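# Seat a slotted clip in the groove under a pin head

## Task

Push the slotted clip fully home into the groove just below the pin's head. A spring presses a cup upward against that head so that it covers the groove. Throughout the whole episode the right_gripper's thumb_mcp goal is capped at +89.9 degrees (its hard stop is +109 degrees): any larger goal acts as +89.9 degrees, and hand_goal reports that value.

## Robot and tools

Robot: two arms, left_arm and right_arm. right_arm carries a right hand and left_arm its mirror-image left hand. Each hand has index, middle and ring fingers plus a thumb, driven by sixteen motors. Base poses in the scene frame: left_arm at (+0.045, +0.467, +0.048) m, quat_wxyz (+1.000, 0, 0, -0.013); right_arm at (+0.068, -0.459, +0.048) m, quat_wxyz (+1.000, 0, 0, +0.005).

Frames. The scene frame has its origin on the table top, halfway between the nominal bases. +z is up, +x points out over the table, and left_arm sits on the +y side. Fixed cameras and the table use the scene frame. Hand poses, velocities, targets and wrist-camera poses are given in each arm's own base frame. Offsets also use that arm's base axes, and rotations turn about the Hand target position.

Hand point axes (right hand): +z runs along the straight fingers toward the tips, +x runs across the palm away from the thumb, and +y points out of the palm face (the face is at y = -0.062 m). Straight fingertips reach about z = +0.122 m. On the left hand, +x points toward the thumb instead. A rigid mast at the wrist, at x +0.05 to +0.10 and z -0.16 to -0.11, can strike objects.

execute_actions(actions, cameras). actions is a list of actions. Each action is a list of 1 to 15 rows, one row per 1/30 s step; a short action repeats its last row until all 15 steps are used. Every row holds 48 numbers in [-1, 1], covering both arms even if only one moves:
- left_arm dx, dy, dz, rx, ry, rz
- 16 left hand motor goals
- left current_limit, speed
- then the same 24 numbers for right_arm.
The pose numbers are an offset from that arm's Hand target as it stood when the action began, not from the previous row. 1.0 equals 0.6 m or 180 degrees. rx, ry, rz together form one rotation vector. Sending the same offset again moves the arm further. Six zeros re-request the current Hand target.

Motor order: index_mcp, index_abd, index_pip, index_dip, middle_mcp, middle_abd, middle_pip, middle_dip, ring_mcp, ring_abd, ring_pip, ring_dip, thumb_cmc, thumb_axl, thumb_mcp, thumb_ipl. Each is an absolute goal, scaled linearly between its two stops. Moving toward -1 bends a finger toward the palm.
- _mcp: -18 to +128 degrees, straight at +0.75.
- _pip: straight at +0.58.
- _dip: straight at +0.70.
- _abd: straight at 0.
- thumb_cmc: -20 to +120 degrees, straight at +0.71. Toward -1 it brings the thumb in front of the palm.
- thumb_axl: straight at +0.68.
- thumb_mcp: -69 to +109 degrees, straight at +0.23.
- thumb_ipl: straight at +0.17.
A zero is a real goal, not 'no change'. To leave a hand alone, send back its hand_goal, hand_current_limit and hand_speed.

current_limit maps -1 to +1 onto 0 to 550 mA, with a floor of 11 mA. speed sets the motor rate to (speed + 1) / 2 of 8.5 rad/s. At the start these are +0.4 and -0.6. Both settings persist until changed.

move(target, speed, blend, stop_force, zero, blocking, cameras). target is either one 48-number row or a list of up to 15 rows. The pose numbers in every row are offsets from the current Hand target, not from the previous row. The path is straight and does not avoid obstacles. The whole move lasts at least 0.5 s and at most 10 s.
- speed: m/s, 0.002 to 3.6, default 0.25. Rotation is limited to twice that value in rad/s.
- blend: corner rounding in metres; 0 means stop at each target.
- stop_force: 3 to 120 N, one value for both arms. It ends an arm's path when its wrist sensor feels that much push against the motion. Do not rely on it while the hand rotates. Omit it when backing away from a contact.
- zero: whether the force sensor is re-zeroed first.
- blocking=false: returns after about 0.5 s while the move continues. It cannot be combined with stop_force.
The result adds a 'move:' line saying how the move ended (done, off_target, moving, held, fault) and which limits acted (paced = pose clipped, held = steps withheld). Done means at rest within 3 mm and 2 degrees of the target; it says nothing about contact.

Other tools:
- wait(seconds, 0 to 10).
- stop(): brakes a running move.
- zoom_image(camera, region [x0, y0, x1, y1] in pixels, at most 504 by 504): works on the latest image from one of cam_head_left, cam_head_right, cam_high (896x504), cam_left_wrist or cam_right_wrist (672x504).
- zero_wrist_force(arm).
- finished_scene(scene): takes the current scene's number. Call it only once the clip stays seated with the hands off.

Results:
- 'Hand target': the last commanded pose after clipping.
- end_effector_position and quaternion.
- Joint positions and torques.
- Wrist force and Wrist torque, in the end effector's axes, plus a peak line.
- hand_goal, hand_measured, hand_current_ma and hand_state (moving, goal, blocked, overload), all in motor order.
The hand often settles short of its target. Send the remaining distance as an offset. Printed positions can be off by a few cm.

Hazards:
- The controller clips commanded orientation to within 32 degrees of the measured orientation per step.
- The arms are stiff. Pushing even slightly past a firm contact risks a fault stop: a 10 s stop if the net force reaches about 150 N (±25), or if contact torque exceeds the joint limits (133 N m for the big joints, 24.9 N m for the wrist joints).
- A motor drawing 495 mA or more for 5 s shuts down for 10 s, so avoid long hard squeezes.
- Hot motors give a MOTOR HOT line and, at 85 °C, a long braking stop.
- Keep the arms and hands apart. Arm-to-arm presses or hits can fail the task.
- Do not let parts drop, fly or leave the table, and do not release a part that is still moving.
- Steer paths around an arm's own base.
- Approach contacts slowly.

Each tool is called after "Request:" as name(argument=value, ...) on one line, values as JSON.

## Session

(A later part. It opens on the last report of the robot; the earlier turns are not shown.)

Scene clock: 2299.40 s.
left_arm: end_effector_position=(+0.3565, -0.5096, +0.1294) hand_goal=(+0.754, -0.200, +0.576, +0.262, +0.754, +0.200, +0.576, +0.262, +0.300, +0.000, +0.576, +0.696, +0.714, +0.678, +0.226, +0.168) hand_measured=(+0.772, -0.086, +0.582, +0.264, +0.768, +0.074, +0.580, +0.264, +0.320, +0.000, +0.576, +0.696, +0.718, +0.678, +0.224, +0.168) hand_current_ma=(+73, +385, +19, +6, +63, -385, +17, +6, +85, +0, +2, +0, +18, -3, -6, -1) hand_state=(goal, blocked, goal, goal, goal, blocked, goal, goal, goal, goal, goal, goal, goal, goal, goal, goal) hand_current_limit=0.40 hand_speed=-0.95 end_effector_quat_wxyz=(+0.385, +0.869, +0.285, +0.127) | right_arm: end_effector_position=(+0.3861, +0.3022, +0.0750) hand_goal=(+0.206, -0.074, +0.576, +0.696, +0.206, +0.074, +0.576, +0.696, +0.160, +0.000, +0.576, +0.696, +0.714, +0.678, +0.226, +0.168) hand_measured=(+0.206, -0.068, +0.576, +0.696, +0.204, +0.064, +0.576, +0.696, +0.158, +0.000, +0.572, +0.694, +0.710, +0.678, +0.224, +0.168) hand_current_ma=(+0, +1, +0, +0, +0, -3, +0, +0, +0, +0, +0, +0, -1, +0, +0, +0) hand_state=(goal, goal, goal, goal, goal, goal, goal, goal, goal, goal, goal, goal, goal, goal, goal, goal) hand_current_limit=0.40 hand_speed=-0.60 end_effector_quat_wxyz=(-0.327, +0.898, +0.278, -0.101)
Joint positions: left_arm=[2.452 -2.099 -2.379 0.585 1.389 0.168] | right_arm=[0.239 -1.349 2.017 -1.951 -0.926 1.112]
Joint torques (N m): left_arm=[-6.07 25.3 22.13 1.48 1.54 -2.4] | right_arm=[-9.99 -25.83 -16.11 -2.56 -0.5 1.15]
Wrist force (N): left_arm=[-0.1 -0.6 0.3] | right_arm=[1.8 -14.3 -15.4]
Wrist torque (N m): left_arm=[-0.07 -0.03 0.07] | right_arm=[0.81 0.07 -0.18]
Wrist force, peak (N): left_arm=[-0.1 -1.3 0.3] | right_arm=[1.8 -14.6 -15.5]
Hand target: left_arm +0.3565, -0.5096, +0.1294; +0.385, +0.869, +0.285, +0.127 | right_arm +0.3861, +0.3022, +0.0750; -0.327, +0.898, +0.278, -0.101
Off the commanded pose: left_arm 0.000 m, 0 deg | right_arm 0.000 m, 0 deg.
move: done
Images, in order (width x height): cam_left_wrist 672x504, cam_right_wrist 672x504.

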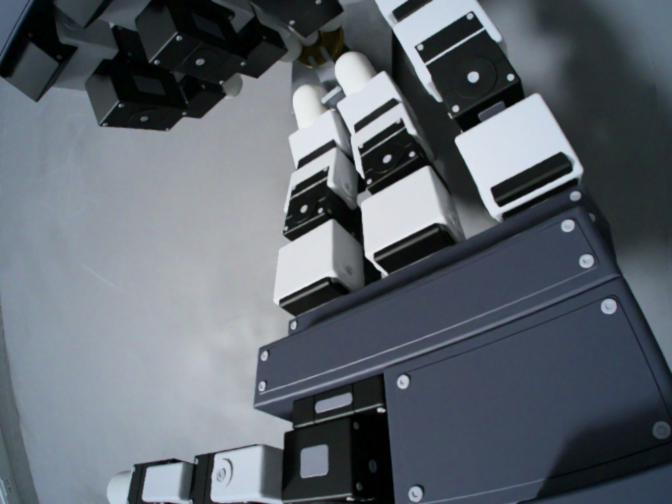

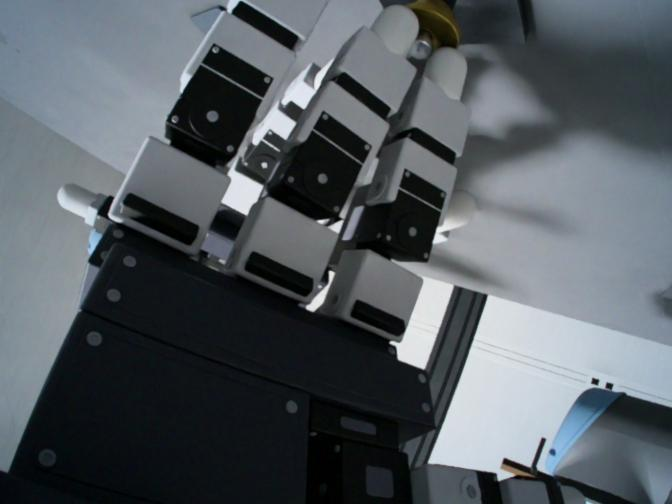

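Request:
move(target=[0,0,-0.005,0,0,0,0.754,-0.20,0.576,0.261,0.754,0.20,0.576,0.261,0.3,0,0.576,0.696,0.714,0.678,0.226,0.168,0.4,-0.95,0,0,0,0,0,0,0.2055,-0.074,0.576,0.696,0.2055,0.074,0.576,0.696,0.16,0,0.576,0.696,0.714,0.678,0.226,0.168,0.4,-0.6], speed=0.005, stop_force=3, cameras=["cam_left_wrist", "cam_right_wrist"])

Request:
zoom_image(camera="cam_right_wrist", region=[400, 30, 440, 62])

Request:
zoom_image(camera="cam_left_wrist", region=[290, 25, 340, 65])

Scene clock: 2327.20 s.
left_arm: end_effector_position=(+0.3565, -0.5096, +0.1264) hand_goal=(+0.754, -0.200, +0.576, +0.262, +0.754, +0.200, +0.576, +0.262, +0.300, +0.000, +0.576, +0.696, +0.714, +0.678, +0.226, +0.168) hand_measured=(+0.772, -0.086, +0.582, +0.264, +0.768, +0.074, +0.580, +0.264, +0.320, +0.000, +0.576, +0.696, +0.718, +0.678, +0.224, +0.168) hand_current_ma=(+73, +385, +19, +6, +63, -385, +17, +6, +85, +0, +2, +0, +18, -3, -6, -1) hand_state=(goal, blocked, goal, goal, goal, blocked, goal, goal, goal, goal, goal, goal, goal, goal, goal, goal) hand_current_limit=0.40 hand_speed=-0.95 end_effector_quat_wxyz=(+0.385, +0.869, +0.285, +0.127) | right_arm: end_effector_position=(+0.3861, +0.3022, +0.0750) hand_goal=(+0.206, -0.074, +0.576, +0.696, +0.206, +0.074, +0.576, +0.696, +0.160, +0.000, +0.576, +0.696, +0.714, +0.678, +0.226, +0.168) hand_measured=(+0.206, -0.068, +0.576, +0.696, +0.204, +0.064, +0.576, +0.696, +0.158, +0.000, +0.572, +0.694, +0.710, +0.678, +0.224, +0.168) hand_current_ma=(+0, +1, +0, +0, +0, -3, +0, +0, +0, +0, +0, +0, -1, +0, +0, +0) hand_state=(goal, goal, goal, goal, goal, goal, goal, goal, goal, goal, goal, goal, goal, goal, goal, goal) hand_current_limit=0.40 hand_speed=-0.60 end_effector_quat_wxyz=(-0.327, +0.898, +0.278, -0.101)
Joint positions: left_arm=[2.452 -2.109 -2.379 0.594 1.389 0.168] | right_arm=[0.239 -1.349 2.017 -1.951 -0.926 1.112]
Joint torques (N m): left_arm=[-5.77 24.7 21.76 4.34 1.44 -2.08] | right_arm=[-9.73 -26.45 -22.44 -2.17 -0.42 1.16]
Wrist force (N): left_arm=[-0.1 -0.6 -0.1] | right_arm=[1.5 -14.3 -15.1]
Wrist torque (N m): left_arm=[-0.06 -0.03 0.07] | right_arm=[0.78 0.11 -0.21]
Wrist force, peak (N): left_arm=[0.2 -0.9 0.7] | right_arm=[1.6 -14.7 -15.3]
Hand target: left_arm +0.3565, -0.5096, +0.1264; +0.385, +0.869, +0.285, +0.127 | right_arm +0.3861, +0.3022, +0.0750; -0.327, +0.898, +0.278, -0.101
Off the commanded pose: left_arm 0.000 m, 0 deg | right_arm 0.000 m, 0 deg.
move: done
Images, in order (width x height): cam_left_wrist 672x504, cam_right_wrist 672x504.

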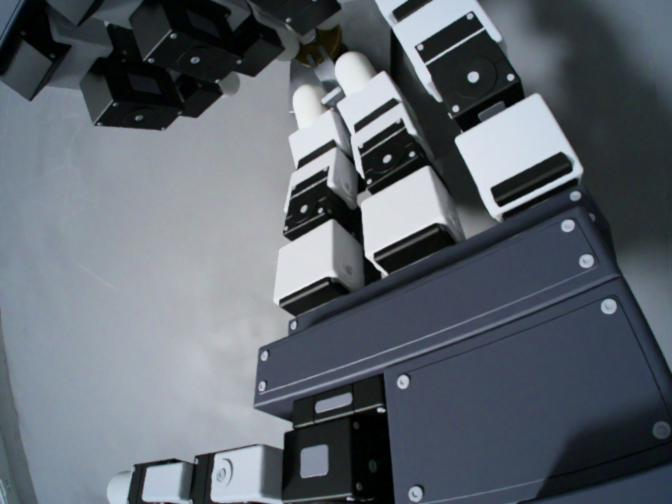

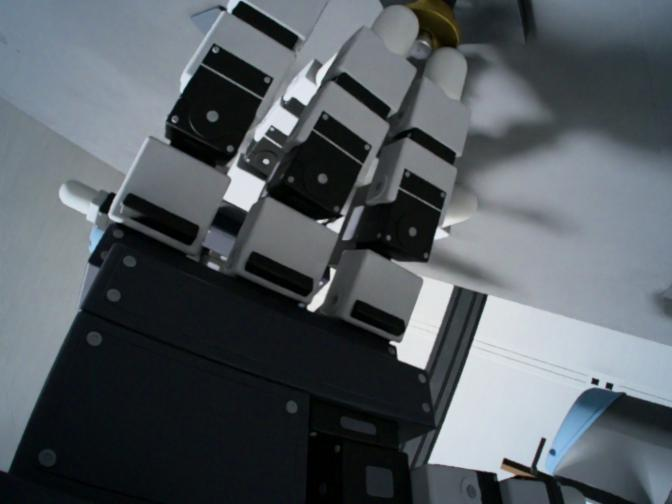

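Scaled by 12.600 from the camera's 672x504 image, which has a finer 960x720 frame.

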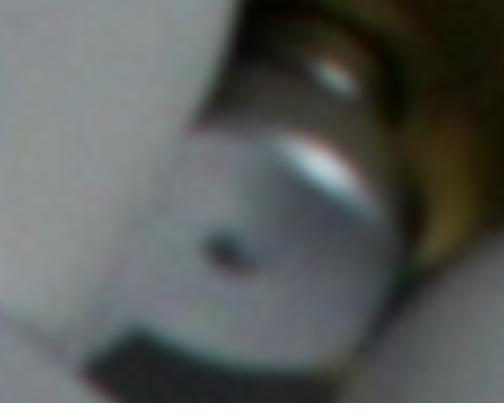

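Scaled by 10.080 from the camera's 672x504 image, which has a finer 960x720 frame.

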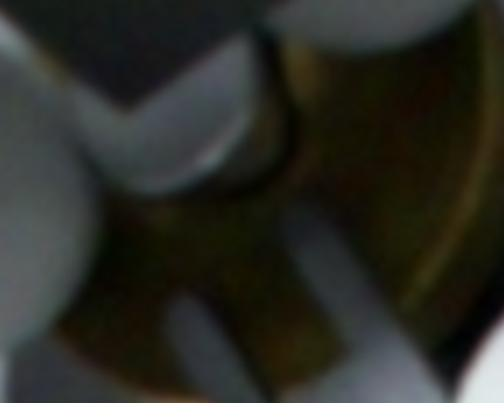

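Request:
move(target=[[0,0,0.00667,0,0,0,0.754,-0.20,0.576,0.261,0.754,0.20,0.576,0.261,0.3,0,0.576,0.696,0.714,0.678,0.226,0.168,0.4,-0.95,0,0,0,0,0,0,0.2055,-0.074,0.576,0.696,0.2055,0.074,0.576,0.696,0.16,0,0.576,0.696,0.714,0.678,0.226,0.168,0.4,-0.6],[0.00292,-0.01291,0.01033,0.01563,0.01157,0,0.754,-0.20,0.576,0.261,0.754,0.20,0.576,0.261,0.3,0,0.576,0.696,0.714,0.678,0.226,0.168,0.4,-0.95,0,0,0,0,0,0,0.2055,-0.074,0.576,0.696,0.2055,0.074,0.576,0.696,0.16,0,0.576,0.696,0.714,0.678,0.226,0.168,0.4,-0.6]], speed=0.01, cameras=["cam_left_wrist", "cam_right_wrist"])

Request:
zoom_image(camera="cam_right_wrist", region=[400, 30, 440, 62])

Request:
zoom_image(camera="cam_left_wrist", region=[280, 15, 350, 71])

Scene clock: 2354.70 s.
left_arm: end_effector_position=(+0.3582, -0.5173, +0.1326) hand_goal=(+0.754, -0.200, +0.576, +0.262, +0.754, +0.200, +0.576, +0.262, +0.300, +0.000, +0.576, +0.696, +0.714, +0.678, +0.226, +0.168) hand_measured=(+0.772, -0.086, +0.582, +0.264, +0.768, +0.074, +0.580, +0.264, +0.320, +0.000, +0.576, +0.696, +0.718, +0.678, +0.224, +0.168) hand_current_ma=(+73, +385, +19, +6, +63, -385, +17, +6, +85, +0, +2, +0, +18, -3, -6, -1) hand_state=(goal, blocked, goal, goal, goal, blocked, goal, goal, goal, goal, goal, goal, goal, goal, goal, goal) hand_current_limit=0.40 hand_speed=-0.95 end_effector_quat_wxyz=(+0.358, +0.880, +0.289, +0.118) | right_arm: end_effector_position=(+0.3861, +0.3022, +0.0750) hand_goal=(+0.206, -0.074, +0.576, +0.696, +0.206, +0.074, +0.576, +0.696, +0.160, +0.000, +0.576, +0.696, +0.714, +0.678, +0.226, +0.168) hand_measured=(+0.206, -0.068, +0.576, +0.696, +0.204, +0.064, +0.576, +0.696, +0.158, +0.000, +0.572, +0.694, +0.710, +0.678, +0.224, +0.168) hand_current_ma=(+0, +1, +0, +0, +0, -3, +0, +0, +0, +0, +0, +0, -1, +0, +0, +0) hand_state=(goal, goal, goal, goal, goal, goal, goal, goal, goal, goal, goal, goal, goal, goal, goal, goal) hand_current_limit=0.40 hand_speed=-0.60 end_effector_quat_wxyz=(-0.327, +0.898, +0.278, -0.101)
Joint positions: left_arm=[2.436 -2.041 -2.353 0.441 1.411 0.167] | right_arm=[0.239 -1.349 2.017 -1.951 -0.926 1.112]
Joint torques (N m): left_arm=[-6.19 36.52 23.16 1.37 1.47 -2.42] | right_arm=[-9.12 -26.04 -25.49 -1.65 -0.45 1.16]
Wrist force (N): left_arm=[0.0 -0.5 0.6] | right_arm=[1.4 -14.1 -15.4]
Wrist torque (N m): left_arm=[-0.08 -0.03 0.08] | right_arm=[0.85 0.13 -0.21]
Wrist force, peak (N): left_arm=[0.1 -1.3 0.3] | right_arm=[1.6 -14.4 -15.7]
Hand target: left_arm +0.3582, -0.5174, +0.1326; +0.358, +0.880, +0.289, +0.118 | right_arm +0.3861, +0.3022, +0.0750; -0.327, +0.898, +0.278, -0.101
Off the commanded pose: left_arm 0.000 m, 0 deg | right_arm 0.000 m, 0 deg.
move: done
Images, in order (width x height): cam_left_wrist 672x504, cam_right_wrist 672x504.

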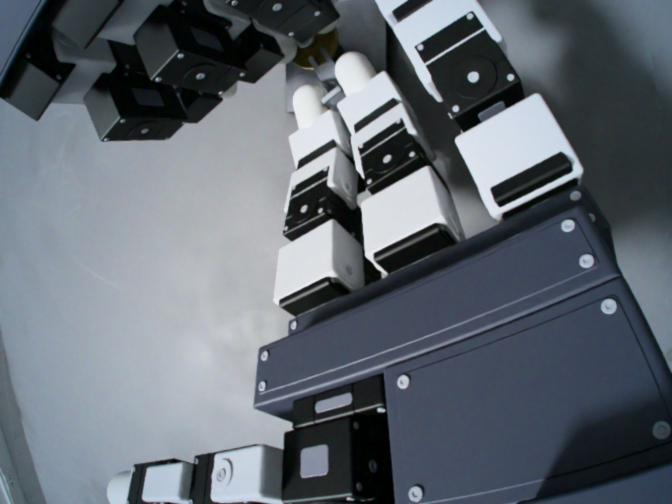

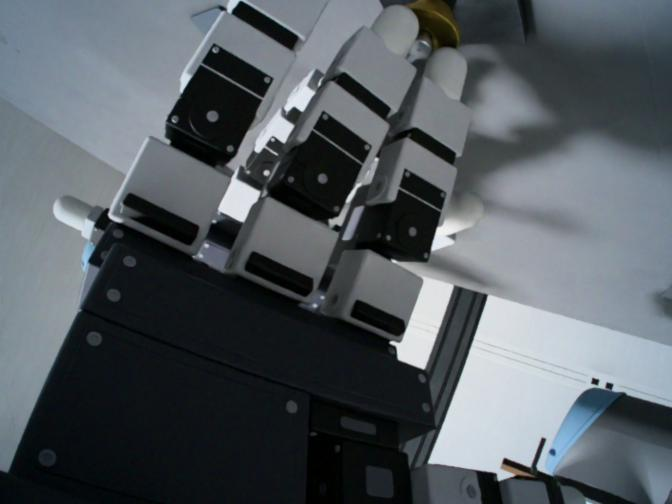

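Scaled by 12.600 from the camera's 672x504 image, which has a finer 960x720 frame.

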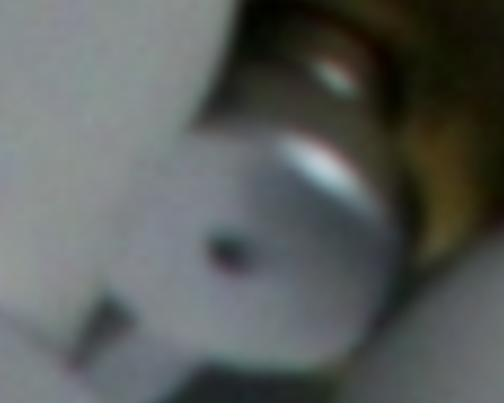

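Scaled by 7.200 from the camera's 672x504 image, which has a finer 960x720 frame.

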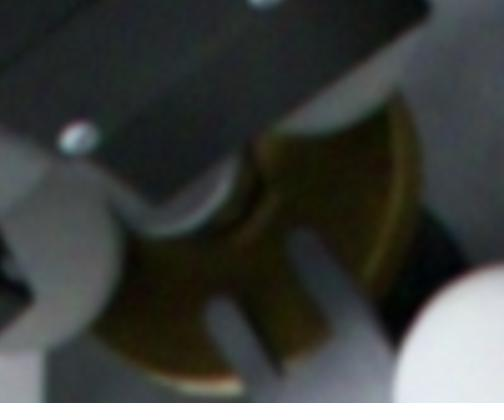

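Request:
move(target=[-0.00721,0.00974,-0.00366,-0.01563,-0.01157,0,0.754,-0.20,0.576,0.261,0.754,0.20,0.576,0.261,0.3,0,0.576,0.696,0.714,0.678,0.226,0.168,0.4,-0.95,0,0,0,0,0,0,0.2055,-0.074,0.576,0.696,0.2055,0.074,0.576,0.696,0.16,0,0.576,0.696,0.714,0.678,0.226,0.168,0.4,-0.6], speed=0.01, cameras=["cam_left_wrist", "cam_right_wrist"])

Request:
zoom_image(camera="cam_right_wrist", region=[400, 30, 440, 62])

Request:
zoom_image(camera="cam_left_wrist", region=[280, 15, 350, 71])

Scene clock: 2367.17 s.
left_arm: end_effector_position=(+0.3539, -0.5115, +0.1304) hand_goal=(+0.754, -0.200, +0.576, +0.262, +0.754, +0.200, +0.576, +0.262, +0.300, +0.000, +0.576, +0.696, +0.714, +0.678, +0.226, +0.168) hand_measured=(+0.772, -0.086, +0.582, +0.264, +0.768, +0.074, +0.580, +0.264, +0.320, +0.000, +0.576, +0.696, +0.718, +0.678, +0.224, +0.168) hand_current_ma=(+73, +385, +19, +6, +63, -385, +17, +6, +85, +0, +2, +0, +18, -3, -6, -1) hand_state=(goal, blocked, goal, goal, goal, blocked, goal, goal, goal, goal, goal, goal, goal, goal, goal, goal) hand_current_limit=0.40 hand_speed=-0.95 end_effector_quat_wxyz=(+0.385, +0.869, +0.285, +0.127) | right_arm: end_effector_position=(+0.3861, +0.3022, +0.0750) hand_goal=(+0.206, -0.074, +0.576, +0.696, +0.206, +0.074, +0.576, +0.696, +0.160, +0.000, +0.576, +0.696, +0.714, +0.678, +0.226, +0.168) hand_measured=(+0.206, -0.068, +0.576, +0.696, +0.204, +0.064, +0.576, +0.696, +0.158, +0.000, +0.572, +0.694, +0.710, +0.678, +0.224, +0.168) hand_current_ma=(+0, +1, +0, +0, +0, -3, +0, +0, +0, +0, +0, +0, -1, +0, +0, +0) hand_state=(goal, goal, goal, goal, goal, goal, goal, goal, goal, goal, goal, goal, goal, goal, goal, goal) hand_current_limit=0.40 hand_speed=-0.60 end_effector_quat_wxyz=(-0.327, +0.898, +0.278, -0.101)
Joint positions: left_arm=[2.444 -2.097 -2.378 0.582 1.396 0.162] | right_arm=[0.239 -1.349 2.017 -1.951 -0.926 1.112]
Joint torques (N m): left_arm=[9.29 25.46 -4.84 4.4 -1.89 -2.41] | right_arm=[-8.33 -25.4 -25.02 -1.11 -0.37 0.95]
Wrist force (N): left_arm=[-0.2 -0.9 0.3] | right_arm=[1.8 -14.1 -15.6]
Wrist torque (N m): left_arm=[-0.11 -0.01 0.06] | right_arm=[0.85 0.08 -0.18]
Wrist force, peak (N): left_arm=[-0.2 -1.2 0.8] | right_arm=[1.7 -14.4 -15.6]
Hand target: left_arm +0.3539, -0.5115, +0.1304; +0.385, +0.869, +0.285, +0.127 | right_arm +0.3861, +0.3022, +0.0750; -0.327, +0.898, +0.278, -0.101
Off the commanded pose: left_arm 0.000 m, 0 deg | right_arm 0.000 m, 0 deg.
move: done
Images, in order (width x height): cam_left_wrist 672x504, cam_right_wrist 672x504.

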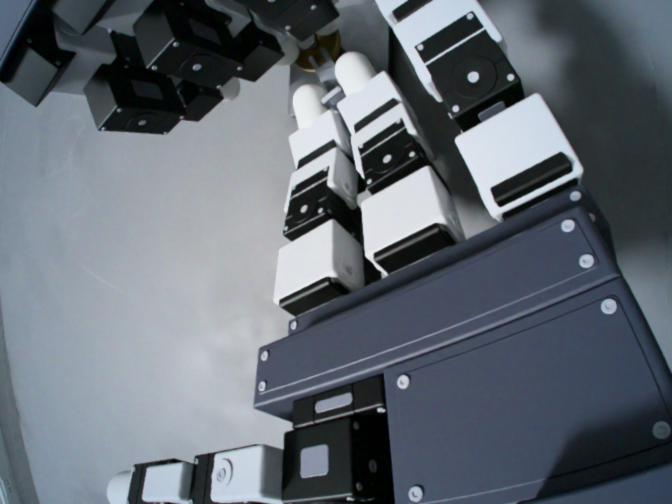

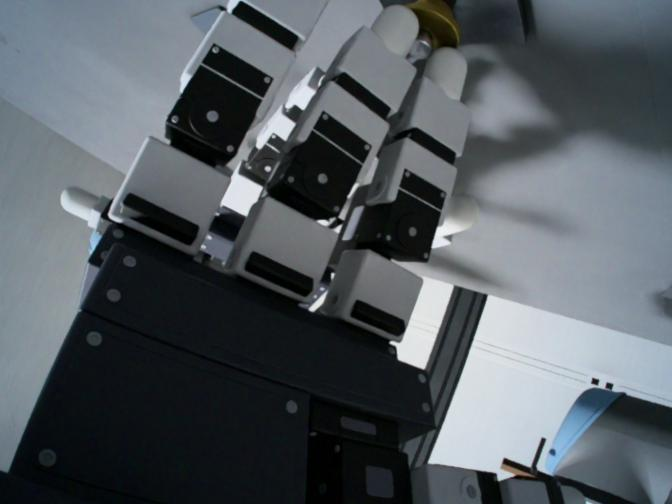

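Scaled by 12.600 from the camera's 672x504 image, which has a finer 960x720 frame.

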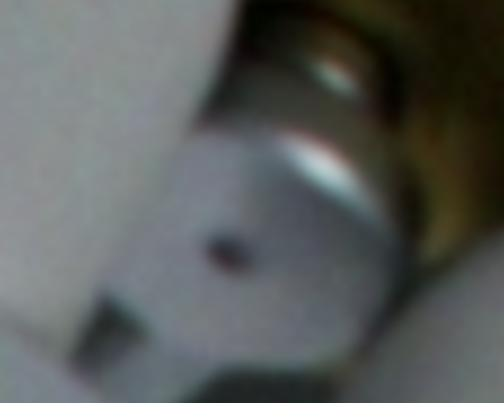

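Scaled by 7.200 from the camera's 672x504 image, which has a finer 960x720 frame.

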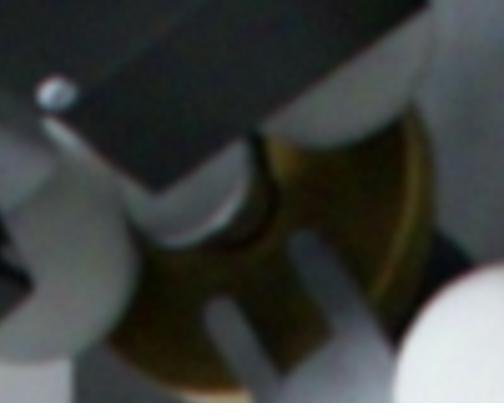

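Request:
move(target=[0.00357,-0.00566,-0.0005,0,0,0,0.754,-0.20,0.576,0.261,0.754,0.20,0.576,0.261,0.3,0,0.576,0.696,0.714,0.678,0.226,0.168,0.4,-0.95,0,0,0,0,0,0,0.2055,-0.074,0.576,0.696,0.2055,0.074,0.576,0.696,0.16,0,0.576,0.696,0.714,0.678,0.226,0.168,0.4,-0.6], speed=0.01, stop_force=3, cameras=["cam_left_wrist", "cam_right_wrist"])

Request:
zoom_image(camera="cam_right_wrist", region=[400, 30, 440, 62])

Request:
zoom_image(camera="cam_left_wrist", region=[280, 15, 350, 71])

Scene clock: 2381.83 s.
left_arm: end_effector_position=(+0.3560, -0.5149, +0.1301) hand_goal=(+0.754, -0.200, +0.576, +0.262, +0.754, +0.200, +0.576, +0.262, +0.300, +0.000, +0.576, +0.696, +0.714, +0.678, +0.226, +0.168) hand_measured=(+0.772, -0.086, +0.582, +0.264, +0.768, +0.074, +0.580, +0.264, +0.320, +0.000, +0.576, +0.696, +0.718, +0.678, +0.224, +0.168) hand_current_ma=(+73, +385, +19, +6, +63, -385, +17, +6, +85, +0, +2, +0, +18, -3, -6, -1) hand_state=(goal, blocked, goal, goal, goal, blocked, goal, goal, goal, goal, goal, goal, goal, goal, goal, goal) hand_current_limit=0.40 hand_speed=-0.95 end_effector_quat_wxyz=(+0.385, +0.869, +0.285, +0.127) | right_arm: end_effector_position=(+0.3861, +0.3022, +0.0750) hand_goal=(+0.206, -0.074, +0.576, +0.696, +0.206, +0.074, +0.576, +0.696, +0.160, +0.000, +0.576, +0.696, +0.714, +0.678, +0.226, +0.168) hand_measured=(+0.206, -0.068, +0.576, +0.696, +0.204, +0.064, +0.576, +0.696, +0.158, +0.000, +0.572, +0.694, +0.710, +0.678, +0.224, +0.168) hand_current_ma=(+0, +1, +0, +0, +0, -3, +0, +0, +0, +0, +0, +0, -1, +0, +0, +0) hand_state=(goal, goal, goal, goal, goal, goal, goal, goal, goal, goal, goal, goal, goal, goal, goal, goal) hand_current_limit=0.40 hand_speed=-0.60 end_effector_quat_wxyz=(-0.327, +0.898, +0.278, -0.101)
Joint positions: left_arm=[2.441 -2.101 -2.367 0.576 1.398 0.16] | right_arm=[0.239 -1.349 2.017 -1.951 -0.926 1.112]
Joint torques (N m): left_arm=[-6.05 25.33 21.5 1.69 1.44 -2.29] | right_arm=[-8.72 -26.19 -25.43 -0.85 -0.3 1.12]
Wrist force (N): left_arm=[0.0 -0.9 0.3] | right_arm=[1.6 -14.3 -15.3]
Wrist torque (N m): left_arm=[-0.12 -0.04 0.08] | right_arm=[0.81 0.09 -0.19]
Wrist force, peak (N): left_arm=[0.4 -1.1 0.2] | right_arm=[1.7 -14.6 -15.5]
Hand target: left_arm +0.3560, -0.5149, +0.1301; +0.385, +0.869, +0.285, +0.127 | right_arm +0.3861, +0.3022, +0.0750; -0.327, +0.898, +0.278, -0.101
Off the commanded pose: left_arm 0.000 m, 0 deg | right_arm 0.000 m, 0 deg.
move: done
Images, in order (width x height): cam_left_wrist 672x504, cam_right_wrist 672x504.

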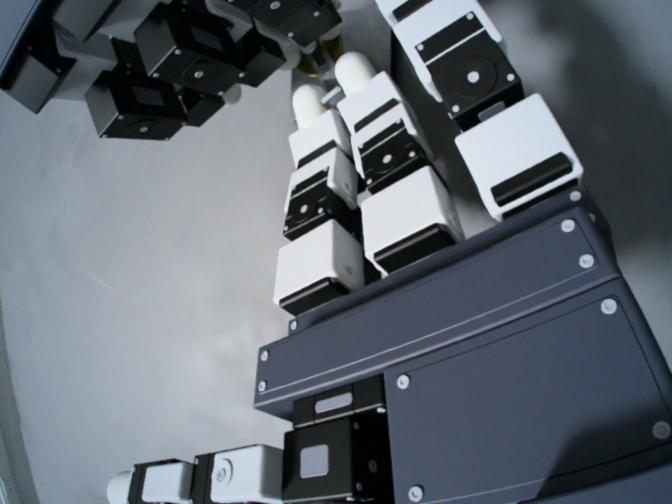

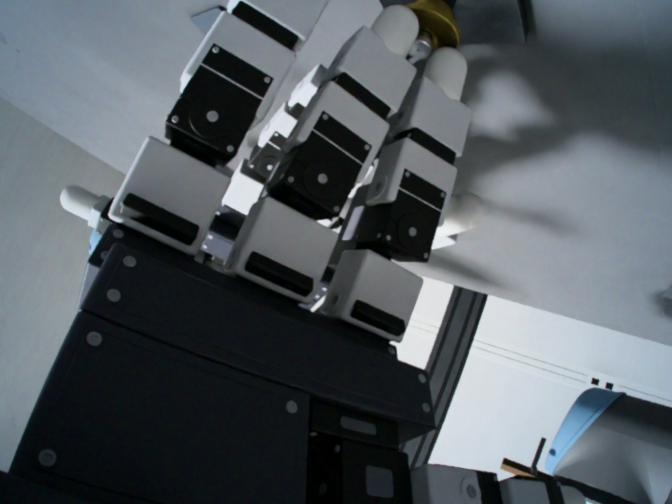

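Scaled by 12.600 from the camera's 672x504 image, which has a finer 960x720 frame.

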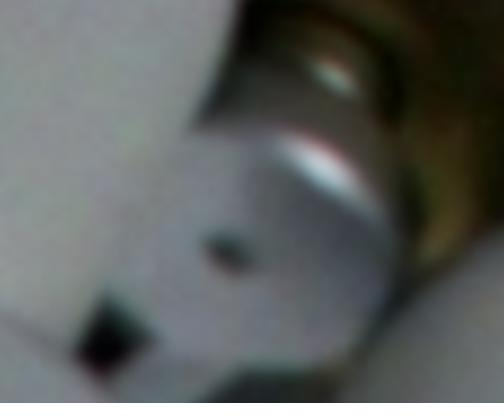

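Scaled by 7.200 from the camera's 672x504 image, which has a finer 960x720 frame.

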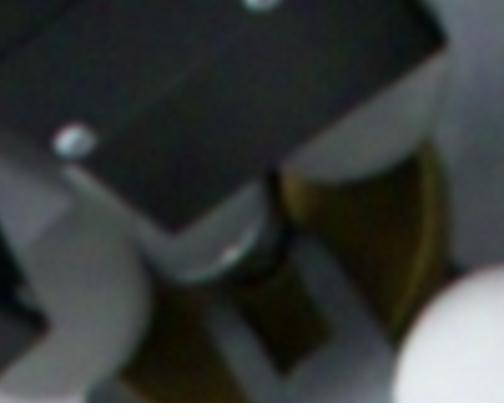

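Request:
move(target=[0.00298,-0.00402,0,0,0,0,0.754,-0.20,0.576,0.261,0.754,0.20,0.576,0.261,0.3,0,0.576,0.696,0.714,0.678,0.226,0.168,0.4,-0.95,0,0,0,0,0,0,0.2055,-0.074,0.576,0.696,0.2055,0.074,0.576,0.696,0.16,0,0.576,0.696,0.714,0.678,0.226,0.168,0.4,-0.6], speed=0.006, stop_force=3, cameras=["cam_left_wrist", "cam_right_wrist"])

Request:
zoom_image(camera="cam_right_wrist", region=[400, 30, 440, 62])

Request:
zoom_image(camera="cam_left_wrist", region=[280, 15, 350, 71])

Scene clock: 2399.40 s.
left_arm: end_effector_position=(+0.3578, -0.5173, +0.1301) hand_goal=(+0.754, -0.200, +0.576, +0.262, +0.754, +0.200, +0.576, +0.262, +0.300, +0.000, +0.576, +0.696, +0.714, +0.678, +0.226, +0.168) hand_measured=(+0.772, -0.086, +0.582, +0.264, +0.768, +0.074, +0.580, +0.264, +0.320, +0.000, +0.576, +0.696, +0.718, +0.678, +0.224, +0.168) hand_current_ma=(+73, +385, +19, +6, +63, -385, +17, +6, +85, +0, +2, +0, +18, -3, -6, -1) hand_state=(goal, blocked, goal, goal, goal, blocked, goal, goal, goal, goal, goal, goal, goal, goal, goal, goal) hand_current_limit=0.40 hand_speed=-0.95 end_effector_quat_wxyz=(+0.385, +0.869, +0.285, +0.127) | right_arm: end_effector_position=(+0.3861, +0.3022, +0.0750) hand_goal=(+0.206, -0.074, +0.576, +0.696, +0.206, +0.074, +0.576, +0.696, +0.160, +0.000, +0.576, +0.696, +0.714, +0.678, +0.226, +0.168) hand_measured=(+0.206, -0.068, +0.576, +0.696, +0.204, +0.064, +0.576, +0.696, +0.158, +0.000, +0.572, +0.694, +0.710, +0.678, +0.224, +0.168) hand_current_ma=(+0, +1, +0, +0, +0, -3, +0, +0, +0, +0, +0, +0, -1, +0, +0, +0) hand_state=(goal, goal, goal, goal, goal, goal, goal, goal, goal, goal, goal, goal, goal, goal, goal, goal) hand_current_limit=0.40 hand_speed=-0.60 end_effector_quat_wxyz=(-0.327, +0.898, +0.278, -0.101)
Joint positions: left_arm=[2.439 -2.104 -2.358 0.57 1.399 0.159] | right_arm=[0.239 -1.349 2.017 -1.951 -0.926 1.112]
Joint torques (N m): left_arm=[-6.79 25.95 22.23 1.34 1.48 -2.45] | right_arm=[-8.14 -25.95 -25.48 -0.29 -0.32 1.01]
Wrist force (N): left_arm=[0.1 -1.0 0.0] | right_arm=[1.7 -14.4 -15.3]
Wrist torque (N m): left_arm=[-0.10 -0.05 0.08] | right_arm=[0.79 0.08 -0.19]
Wrist force, peak (N): left_arm=[-0.1 -1.1 0.6] | right_arm=[1.6 -14.2 -15.8]
Hand target: left_arm +0.3578, -0.5173, +0.1301; +0.385, +0.869, +0.285, +0.127 | right_arm +0.3861, +0.3022, +0.0750; -0.327, +0.898, +0.278, -0.101
Off the commanded pose: left_arm 0.000 m, 0 deg | right_arm 0.000 m, 0 deg.
move: done
Images, in order (width x height): cam_left_wrist 672x504, cam_right_wrist 672x504.

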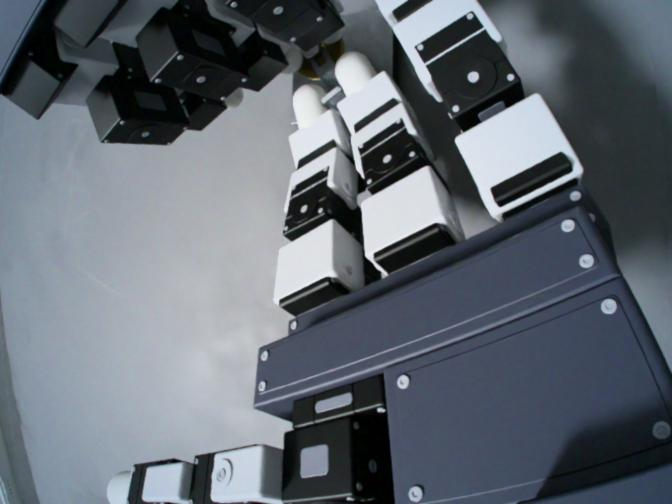

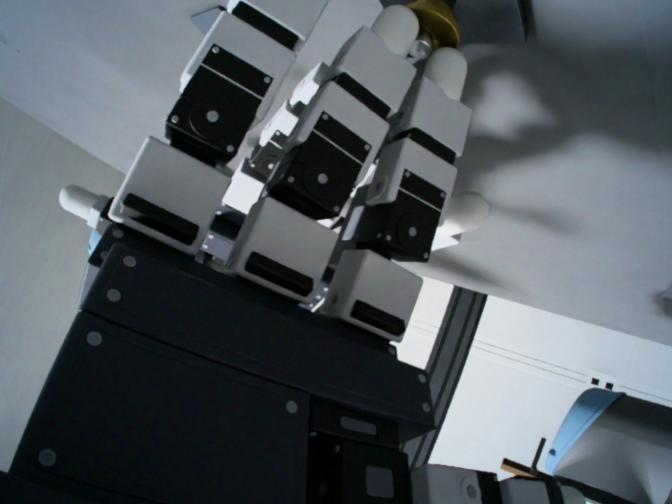

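Scaled by 12.600 from the camera's 672x504 image, which has a finer 960x720 frame.

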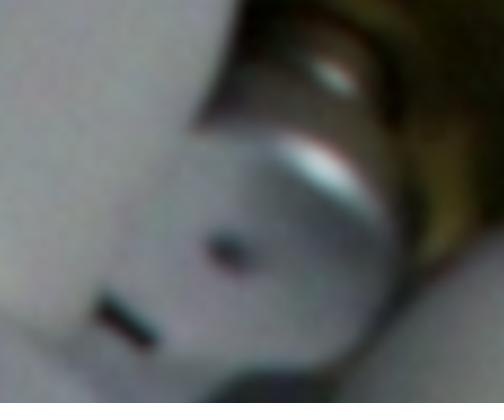

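Scaled by 7.200 from the camera's 672x504 image, which has a finer 960x720 frame.

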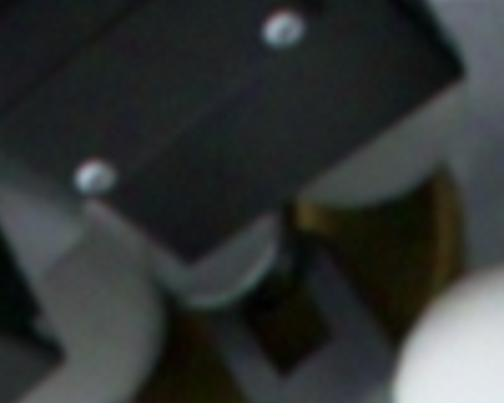

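Request:
move(target=[0.00298,-0.00402,0,0,0,0,0.754,-0.20,0.576,0.261,0.754,0.20,0.576,0.261,0.3,0,0.576,0.696,0.714,0.678,0.226,0.168,0.4,-0.95,0,0,0,0,0,0,0.2055,-0.074,0.576,0.696,0.2055,0.074,0.576,0.696,0.16,0,0.576,0.696,0.714,0.678,0.226,0.168,0.4,-0.6], speed=0.006, stop_force=3, cameras=["cam_left_wrist", "cam_right_wrist"])

Request:
zoom_image(camera="cam_right_wrist", region=[400, 30, 440, 62])

Request:
zoom_image(camera="cam_left_wrist", region=[280, 15, 350, 71])

Scene clock: 2407.03 s.
left_arm: end_effector_position=(+0.3580, -0.5176, +0.1301) hand_goal=(+0.754, -0.200, +0.576, +0.262, +0.754, +0.200, +0.576, +0.262, +0.300, +0.000, +0.576, +0.696, +0.714, +0.678, +0.226, +0.168) hand_measured=(+0.772, -0.088, +0.582, +0.264, +0.768, +0.074, +0.580, +0.264, +0.320, +0.000, +0.576, +0.696, +0.718, +0.678, +0.224, +0.168) hand_current_ma=(+73, +385, +19, +6, +63, -385, +17, +5, +85, +0, +2, +0, +18, -3, -6, -1) hand_state=(goal, blocked, goal, goal, goal, blocked, goal, goal, goal, goal, goal, goal, goal, goal, goal, goal) hand_current_limit=0.40 hand_speed=-0.95 end_effector_quat_wxyz=(+0.385, +0.869, +0.285, +0.127) | right_arm: end_effector_position=(+0.3861, +0.3022, +0.0750) hand_goal=(+0.206, -0.074, +0.576, +0.696, +0.206, +0.074, +0.576, +0.696, +0.160, +0.000, +0.576, +0.696, +0.714, +0.678, +0.226, +0.168) hand_measured=(+0.206, -0.068, +0.576, +0.696, +0.204, +0.064, +0.576, +0.696, +0.158, +0.000, +0.572, +0.694, +0.710, +0.678, +0.224, +0.168) hand_current_ma=(+0, +1, +0, +0, +0, -3, +0, +0, +0, +0, +0, +0, -1, +0, +0, +0) hand_state=(goal, goal, goal, goal, goal, goal, goal, goal, goal, goal, goal, goal, goal, goal, goal, goal) hand_current_limit=0.40 hand_speed=-0.60 end_effector_quat_wxyz=(-0.327, +0.898, +0.278, -0.101)
Joint positions: left_arm=[2.439 -2.104 -2.357 0.569 1.399 0.159] | right_arm=[0.239 -1.349 2.017 -1.951 -0.926 1.112]
Joint torques (N m): left_arm=[9.53 38.19 -3.59 4.39 -1.44 1.69] | right_arm=[-7.59 -26.27 -25.56 -0.05 -0.3 1.05]
Wrist force (N): left_arm=[0.1 -1.5 -1.2] | right_arm=[1.8 -14.2 -15.0]
Wrist torque (N m): left_arm=[0.00 -0.06 0.09] | right_arm=[0.79 0.06 -0.18]
Wrist force, peak (N): left_arm=[0.2 -2.4 -3.2] | right_arm=[1.6 -14.7 -15.5]
Hand target: left_arm +0.3580, -0.5176, +0.1301; +0.385, +0.869, +0.285, +0.127 (not the last commanded pose) | right_arm +0.3861, +0.3022, +0.0750; -0.327, +0.898, +0.278, -0.101
Off the commanded pose: left_arm 0.003 m, 0 deg | right_arm 0.000 m, 0 deg.
move: contact (left_arm)
Images, in order (width x height): cam_left_wrist 672x504, cam_right_wrist 672x504.

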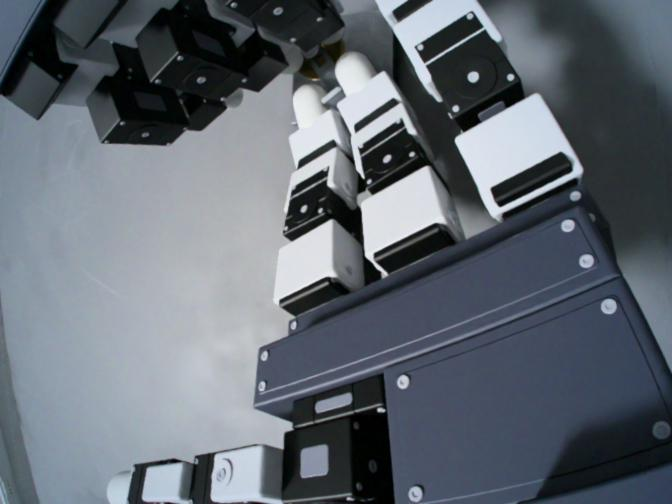

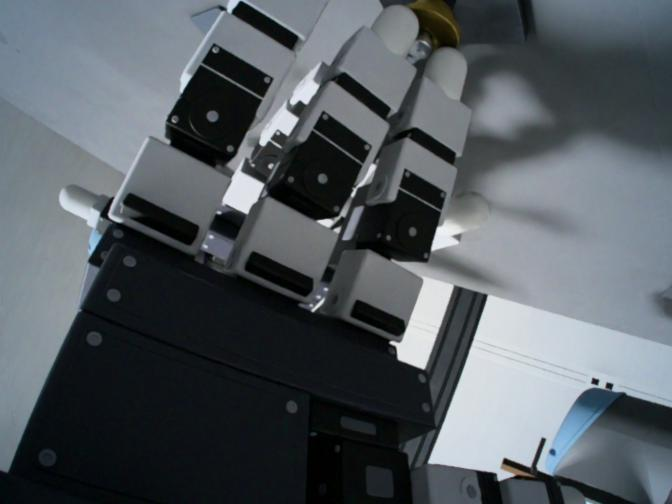

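Scaled by 12.600 from the camera's 672x504 image, which has a finer 960x720 frame.

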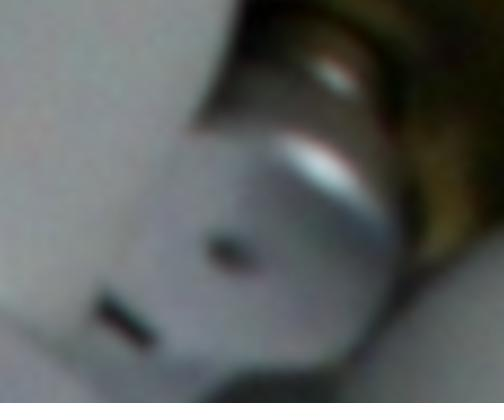

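Scaled by 7.200 from the camera's 672x504 image, which has a finer 960x720 frame.

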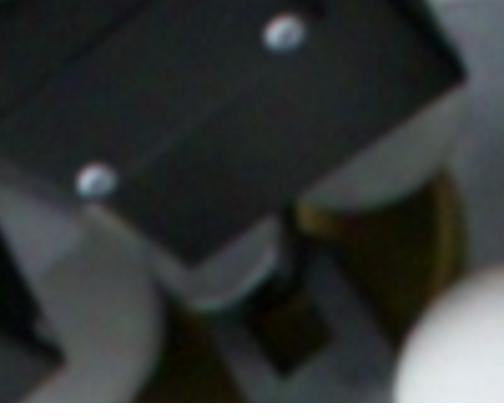

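Request:
zoom_image(camera="cam_right_wrist", region=[412, 24, 440, 52])

Request:
zoom_image(camera="cam_left_wrist", region=[304, 38, 332, 66])

Scaled by 18.000 from the camera's 672x504 image, which has a finer 960x720 frame.

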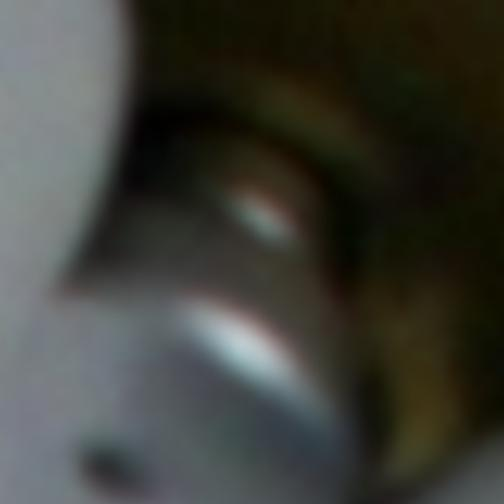

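Scaled by 18.000 from the camera's 672x504 image, which has a finer 960x720 frame.

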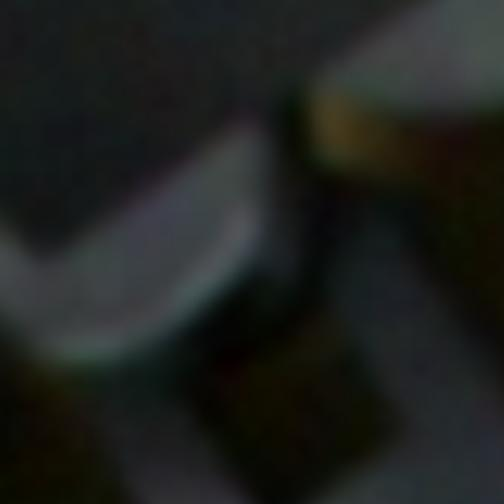

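Request:
move(target=[[-0.00099,0.00134,0,0,0,0,0.754,-0.20,0.576,0.261,0.754,0.20,0.576,0.261,0.3,0,0.576,0.696,0.714,0.678,0.226,0.168,0.4,-0.95,0,0,0,0,0,0,0.2055,-0.074,0.576,0.696,0.2055,0.074,0.576,0.696,0.16,0,0.576,0.696,0.714,0.678,0.226,0.168,0.4,-0.6],[-0.00099,0.00134,0.0017,0,0,0,0.754,-0.20,0.576,0.261,0.754,0.20,0.576,0.261,0.3,0,0.576,0.696,0.714,0.678,0.226,0.168,0.4,-0.95,0,0,0,0,0,0,0.2055,-0.074,0.576,0.696,0.2055,0.074,0.576,0.696,0.16,0,0.576,0.696,0.714,0.678,0.226,0.168,0.4,-0.6]], speed=0.006)

Request:
move(target=[0.00347,-0.00469,0,0,0,0,0.754,-0.20,0.576,0.261,0.754,0.20,0.576,0.261,0.3,0,0.576,0.696,0.714,0.678,0.226,0.168,0.4,-0.95,0,0,0,0,0,0,0.2055,-0.074,0.576,0.696,0.2055,0.074,0.576,0.696,0.16,0,0.576,0.696,0.714,0.678,0.226,0.168,0.4,-0.6], speed=0.006, stop_force=3, cameras=["cam_left_wrist", "cam_right_wrist"])

Request:
zoom_image(camera="cam_right_wrist", region=[400, 30, 440, 62])

Request:
zoom_image(camera="cam_left_wrist", region=[280, 15, 350, 71])

Scene clock: 2481.33 s.
left_arm: end_effector_position=(+0.3574, -0.5168, +0.1310) hand_goal=(+0.754, -0.200, +0.576, +0.262, +0.754, +0.200, +0.576, +0.262, +0.300, +0.000, +0.576, +0.696, +0.714, +0.678, +0.226, +0.168) hand_measured=(+0.772, -0.088, +0.582, +0.264, +0.768, +0.074, +0.580, +0.264, +0.320, +0.000, +0.576, +0.696, +0.718, +0.678, +0.224, +0.168) hand_current_ma=(+73, +385, +19, +6, +63, -385, +17, +5, +85, +0, +2, +0, +18, -3, -6, -1) hand_state=(goal, blocked, goal, goal, goal, blocked, goal, goal, goal, goal, goal, goal, goal, goal, goal, goal) hand_current_limit=0.40 hand_speed=-0.95 end_effector_quat_wxyz=(+0.385, +0.869, +0.285, +0.127) end_effector_velocity=(+0.000, +0.000, +0.002) end_effector_angular_velocity=(-0.001, +0.000, +0.000) | right_arm: end_effector_position=(+0.3861, +0.3022, +0.0750) hand_goal=(+0.206, -0.074, +0.576, +0.696, +0.206, +0.074, +0.576, +0.696, +0.160, +0.000, +0.576, +0.696, +0.714, +0.678, +0.226, +0.168) hand_measured=(+0.206, -0.068, +0.576, +0.696, +0.204, +0.064, +0.576, +0.696, +0.158, +0.000, +0.572, +0.694, +0.710, +0.678, +0.224, +0.168) hand_current_ma=(+0, +1, +0, +0, +0, -3, +0, +0, +0, +0, +0, +0, -1, +0, +0, +0) hand_state=(goal, goal, goal, goal, goal, goal, goal, goal, goal, goal, goal, goal, goal, goal, goal, goal) hand_current_limit=0.40 hand_speed=-0.60 end_effector_quat_wxyz=(-0.327, +0.898, +0.278, -0.101)
Joint positions: left_arm=[2.44 -2.1 -2.36 0.568 1.399 0.159] | right_arm=[0.239 -1.349 2.017 -1.951 -0.926 1.112]
Joint velocities: left_arm=[0.001 0.005 -0.001 -0.003 -0.001 0] | right_arm=[within noise]
Joint torques (N m): left_arm=[10.16 37.6 -3.26 1.73 -1.74 2.2] | right_arm=[-8.01 -26.17 -25.6 0.43 -0.25 0.98]
Wrist force (N): left_arm=[-0.2 -0.6 0.0] | right_arm=[1.7 -14.0 -15.3]
Wrist torque (N m): left_arm=[-0.05 -0.02 0.02] | right_arm=[0.86 0.09 -0.19]
Wrist force, peak (N): left_arm=[0.0 -1.7 -1.3] | right_arm=[1.7 -14.5 -15.5]
Hand target: left_arm +0.3574, -0.5168, +0.1311; +0.385, +0.869, +0.285, +0.127 | right_arm +0.3861, +0.3022, +0.0750; -0.327, +0.898, +0.278, -0.101
Off the commanded pose: left_arm 0.000 m, 0 deg | right_arm 0.000 m, 0 deg.
move: done

Scene clock: 2482.63 s.
left_arm: end_effector_position=(+0.3583, -0.5179, +0.1311) hand_goal=(+0.754, -0.200, +0.576, +0.262, +0.754, +0.200, +0.576, +0.262, +0.300, +0.000, +0.576, +0.696, +0.714, +0.678, +0.226, +0.168) hand_measured=(+0.772, -0.088, +0.582, +0.264, +0.768, +0.074, +0.580, +0.264, +0.320, +0.000, +0.576, +0.696, +0.718, +0.678, +0.224, +0.168) hand_current_ma=(+73, +385, +19, +6, +63, -385, +17, +4, +85, +0, +2, +0, +18, -3, -6, -1) hand_state=(goal, blocked, goal, goal, goal, blocked, goal, goal, goal, goal, goal, goal, goal, goal, goal, goal) hand_current_limit=0.40 hand_speed=-0.95 end_effector_quat_wxyz=(+0.385, +0.869, +0.285, +0.127) | right_arm: end_effector_position=(+0.3861, +0.3022, +0.0750) hand_goal=(+0.206, -0.074, +0.576, +0.696, +0.206, +0.074, +0.576, +0.696, +0.160, +0.000, +0.576, +0.696, +0.714, +0.678, +0.226, +0.168) hand_measured=(+0.206, -0.068, +0.576, +0.696, +0.204, +0.064, +0.576, +0.696, +0.158, +0.000, +0.572, +0.694, +0.710, +0.678, +0.224, +0.168) hand_current_ma=(+0, +1, +0, +0, +0, -3, +0, +0, +0, +0, +0, +0, -1, +0, +0, +0) hand_state=(goal, goal, goal, goal, goal, goal, goal, goal, goal, goal, goal, goal, goal, goal, goal, goal) hand_current_limit=0.40 hand_speed=-0.60 end_effector_quat_wxyz=(-0.327, +0.898, +0.278, -0.101)
Joint positions: left_arm=[2.439 -2.101 -2.356 0.565 1.4 0.159] | right_arm=[0.239 -1.349 2.017 -1.951 -0.926 1.112]
Joint torques (N m): left_arm=[8.9 37.48 -3.7 4.46 -1.47 2.04] | right_arm=[-7.41 -25.9 -25.24 0.45 -0.25 0.92]
Wrist force (N): left_arm=[0.1 -1.1 -0.3] | right_arm=[1.7 -14.1 -15.1]
Wrist torque (N m): left_arm=[-0.09 -0.07 0.09] | right_arm=[0.81 0.09 -0.19]
Wrist force, peak (N): left_arm=[0.0 -2.4 -3.5] | right_arm=[1.7 -14.5 -15.6]
Hand target: left_arm +0.3583, -0.5179, +0.1311; +0.385, +0.869, +0.285, +0.127 (not the last commanded pose) | right_arm +0.3861, +0.3022, +0.0750; -0.327, +0.898, +0.278, -0.101
Off the commanded pose: left_arm 0.002 m, 0 deg | right_arm 0.000 m, 0 deg.
move: contact (left_arm)
Images, in order (width x height): cam_left_wrist 672x504, cam_right_wrist 672x504.

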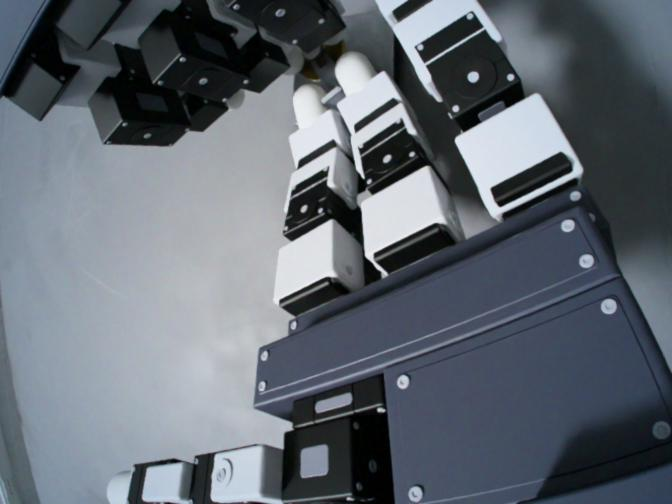

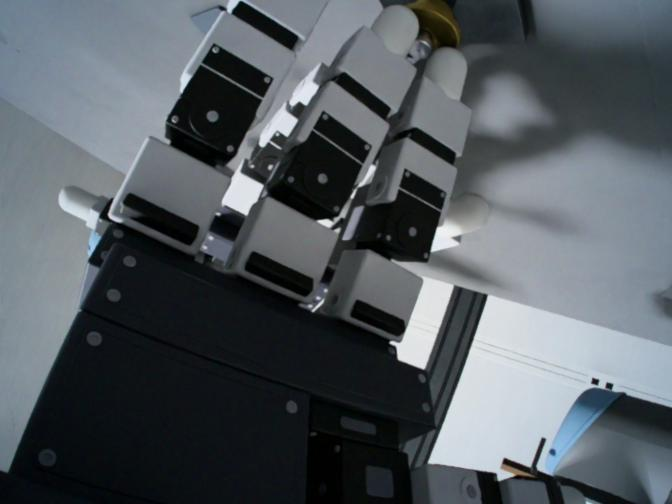

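Scaled by 12.600 from the camera's 672x504 image, which has a finer 960x720 frame.

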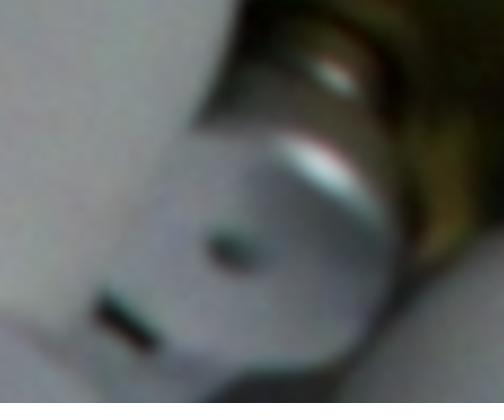

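Scaled by 7.200 from the camera's 672x504 image, which has a finer 960x720 frame.

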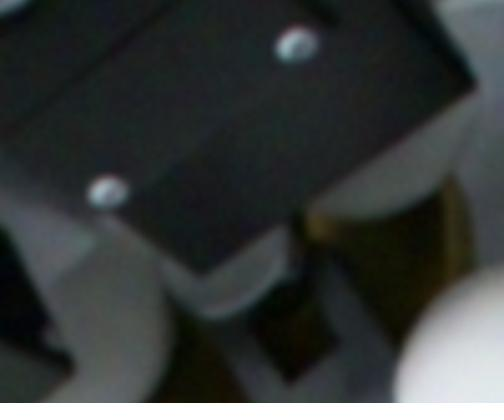

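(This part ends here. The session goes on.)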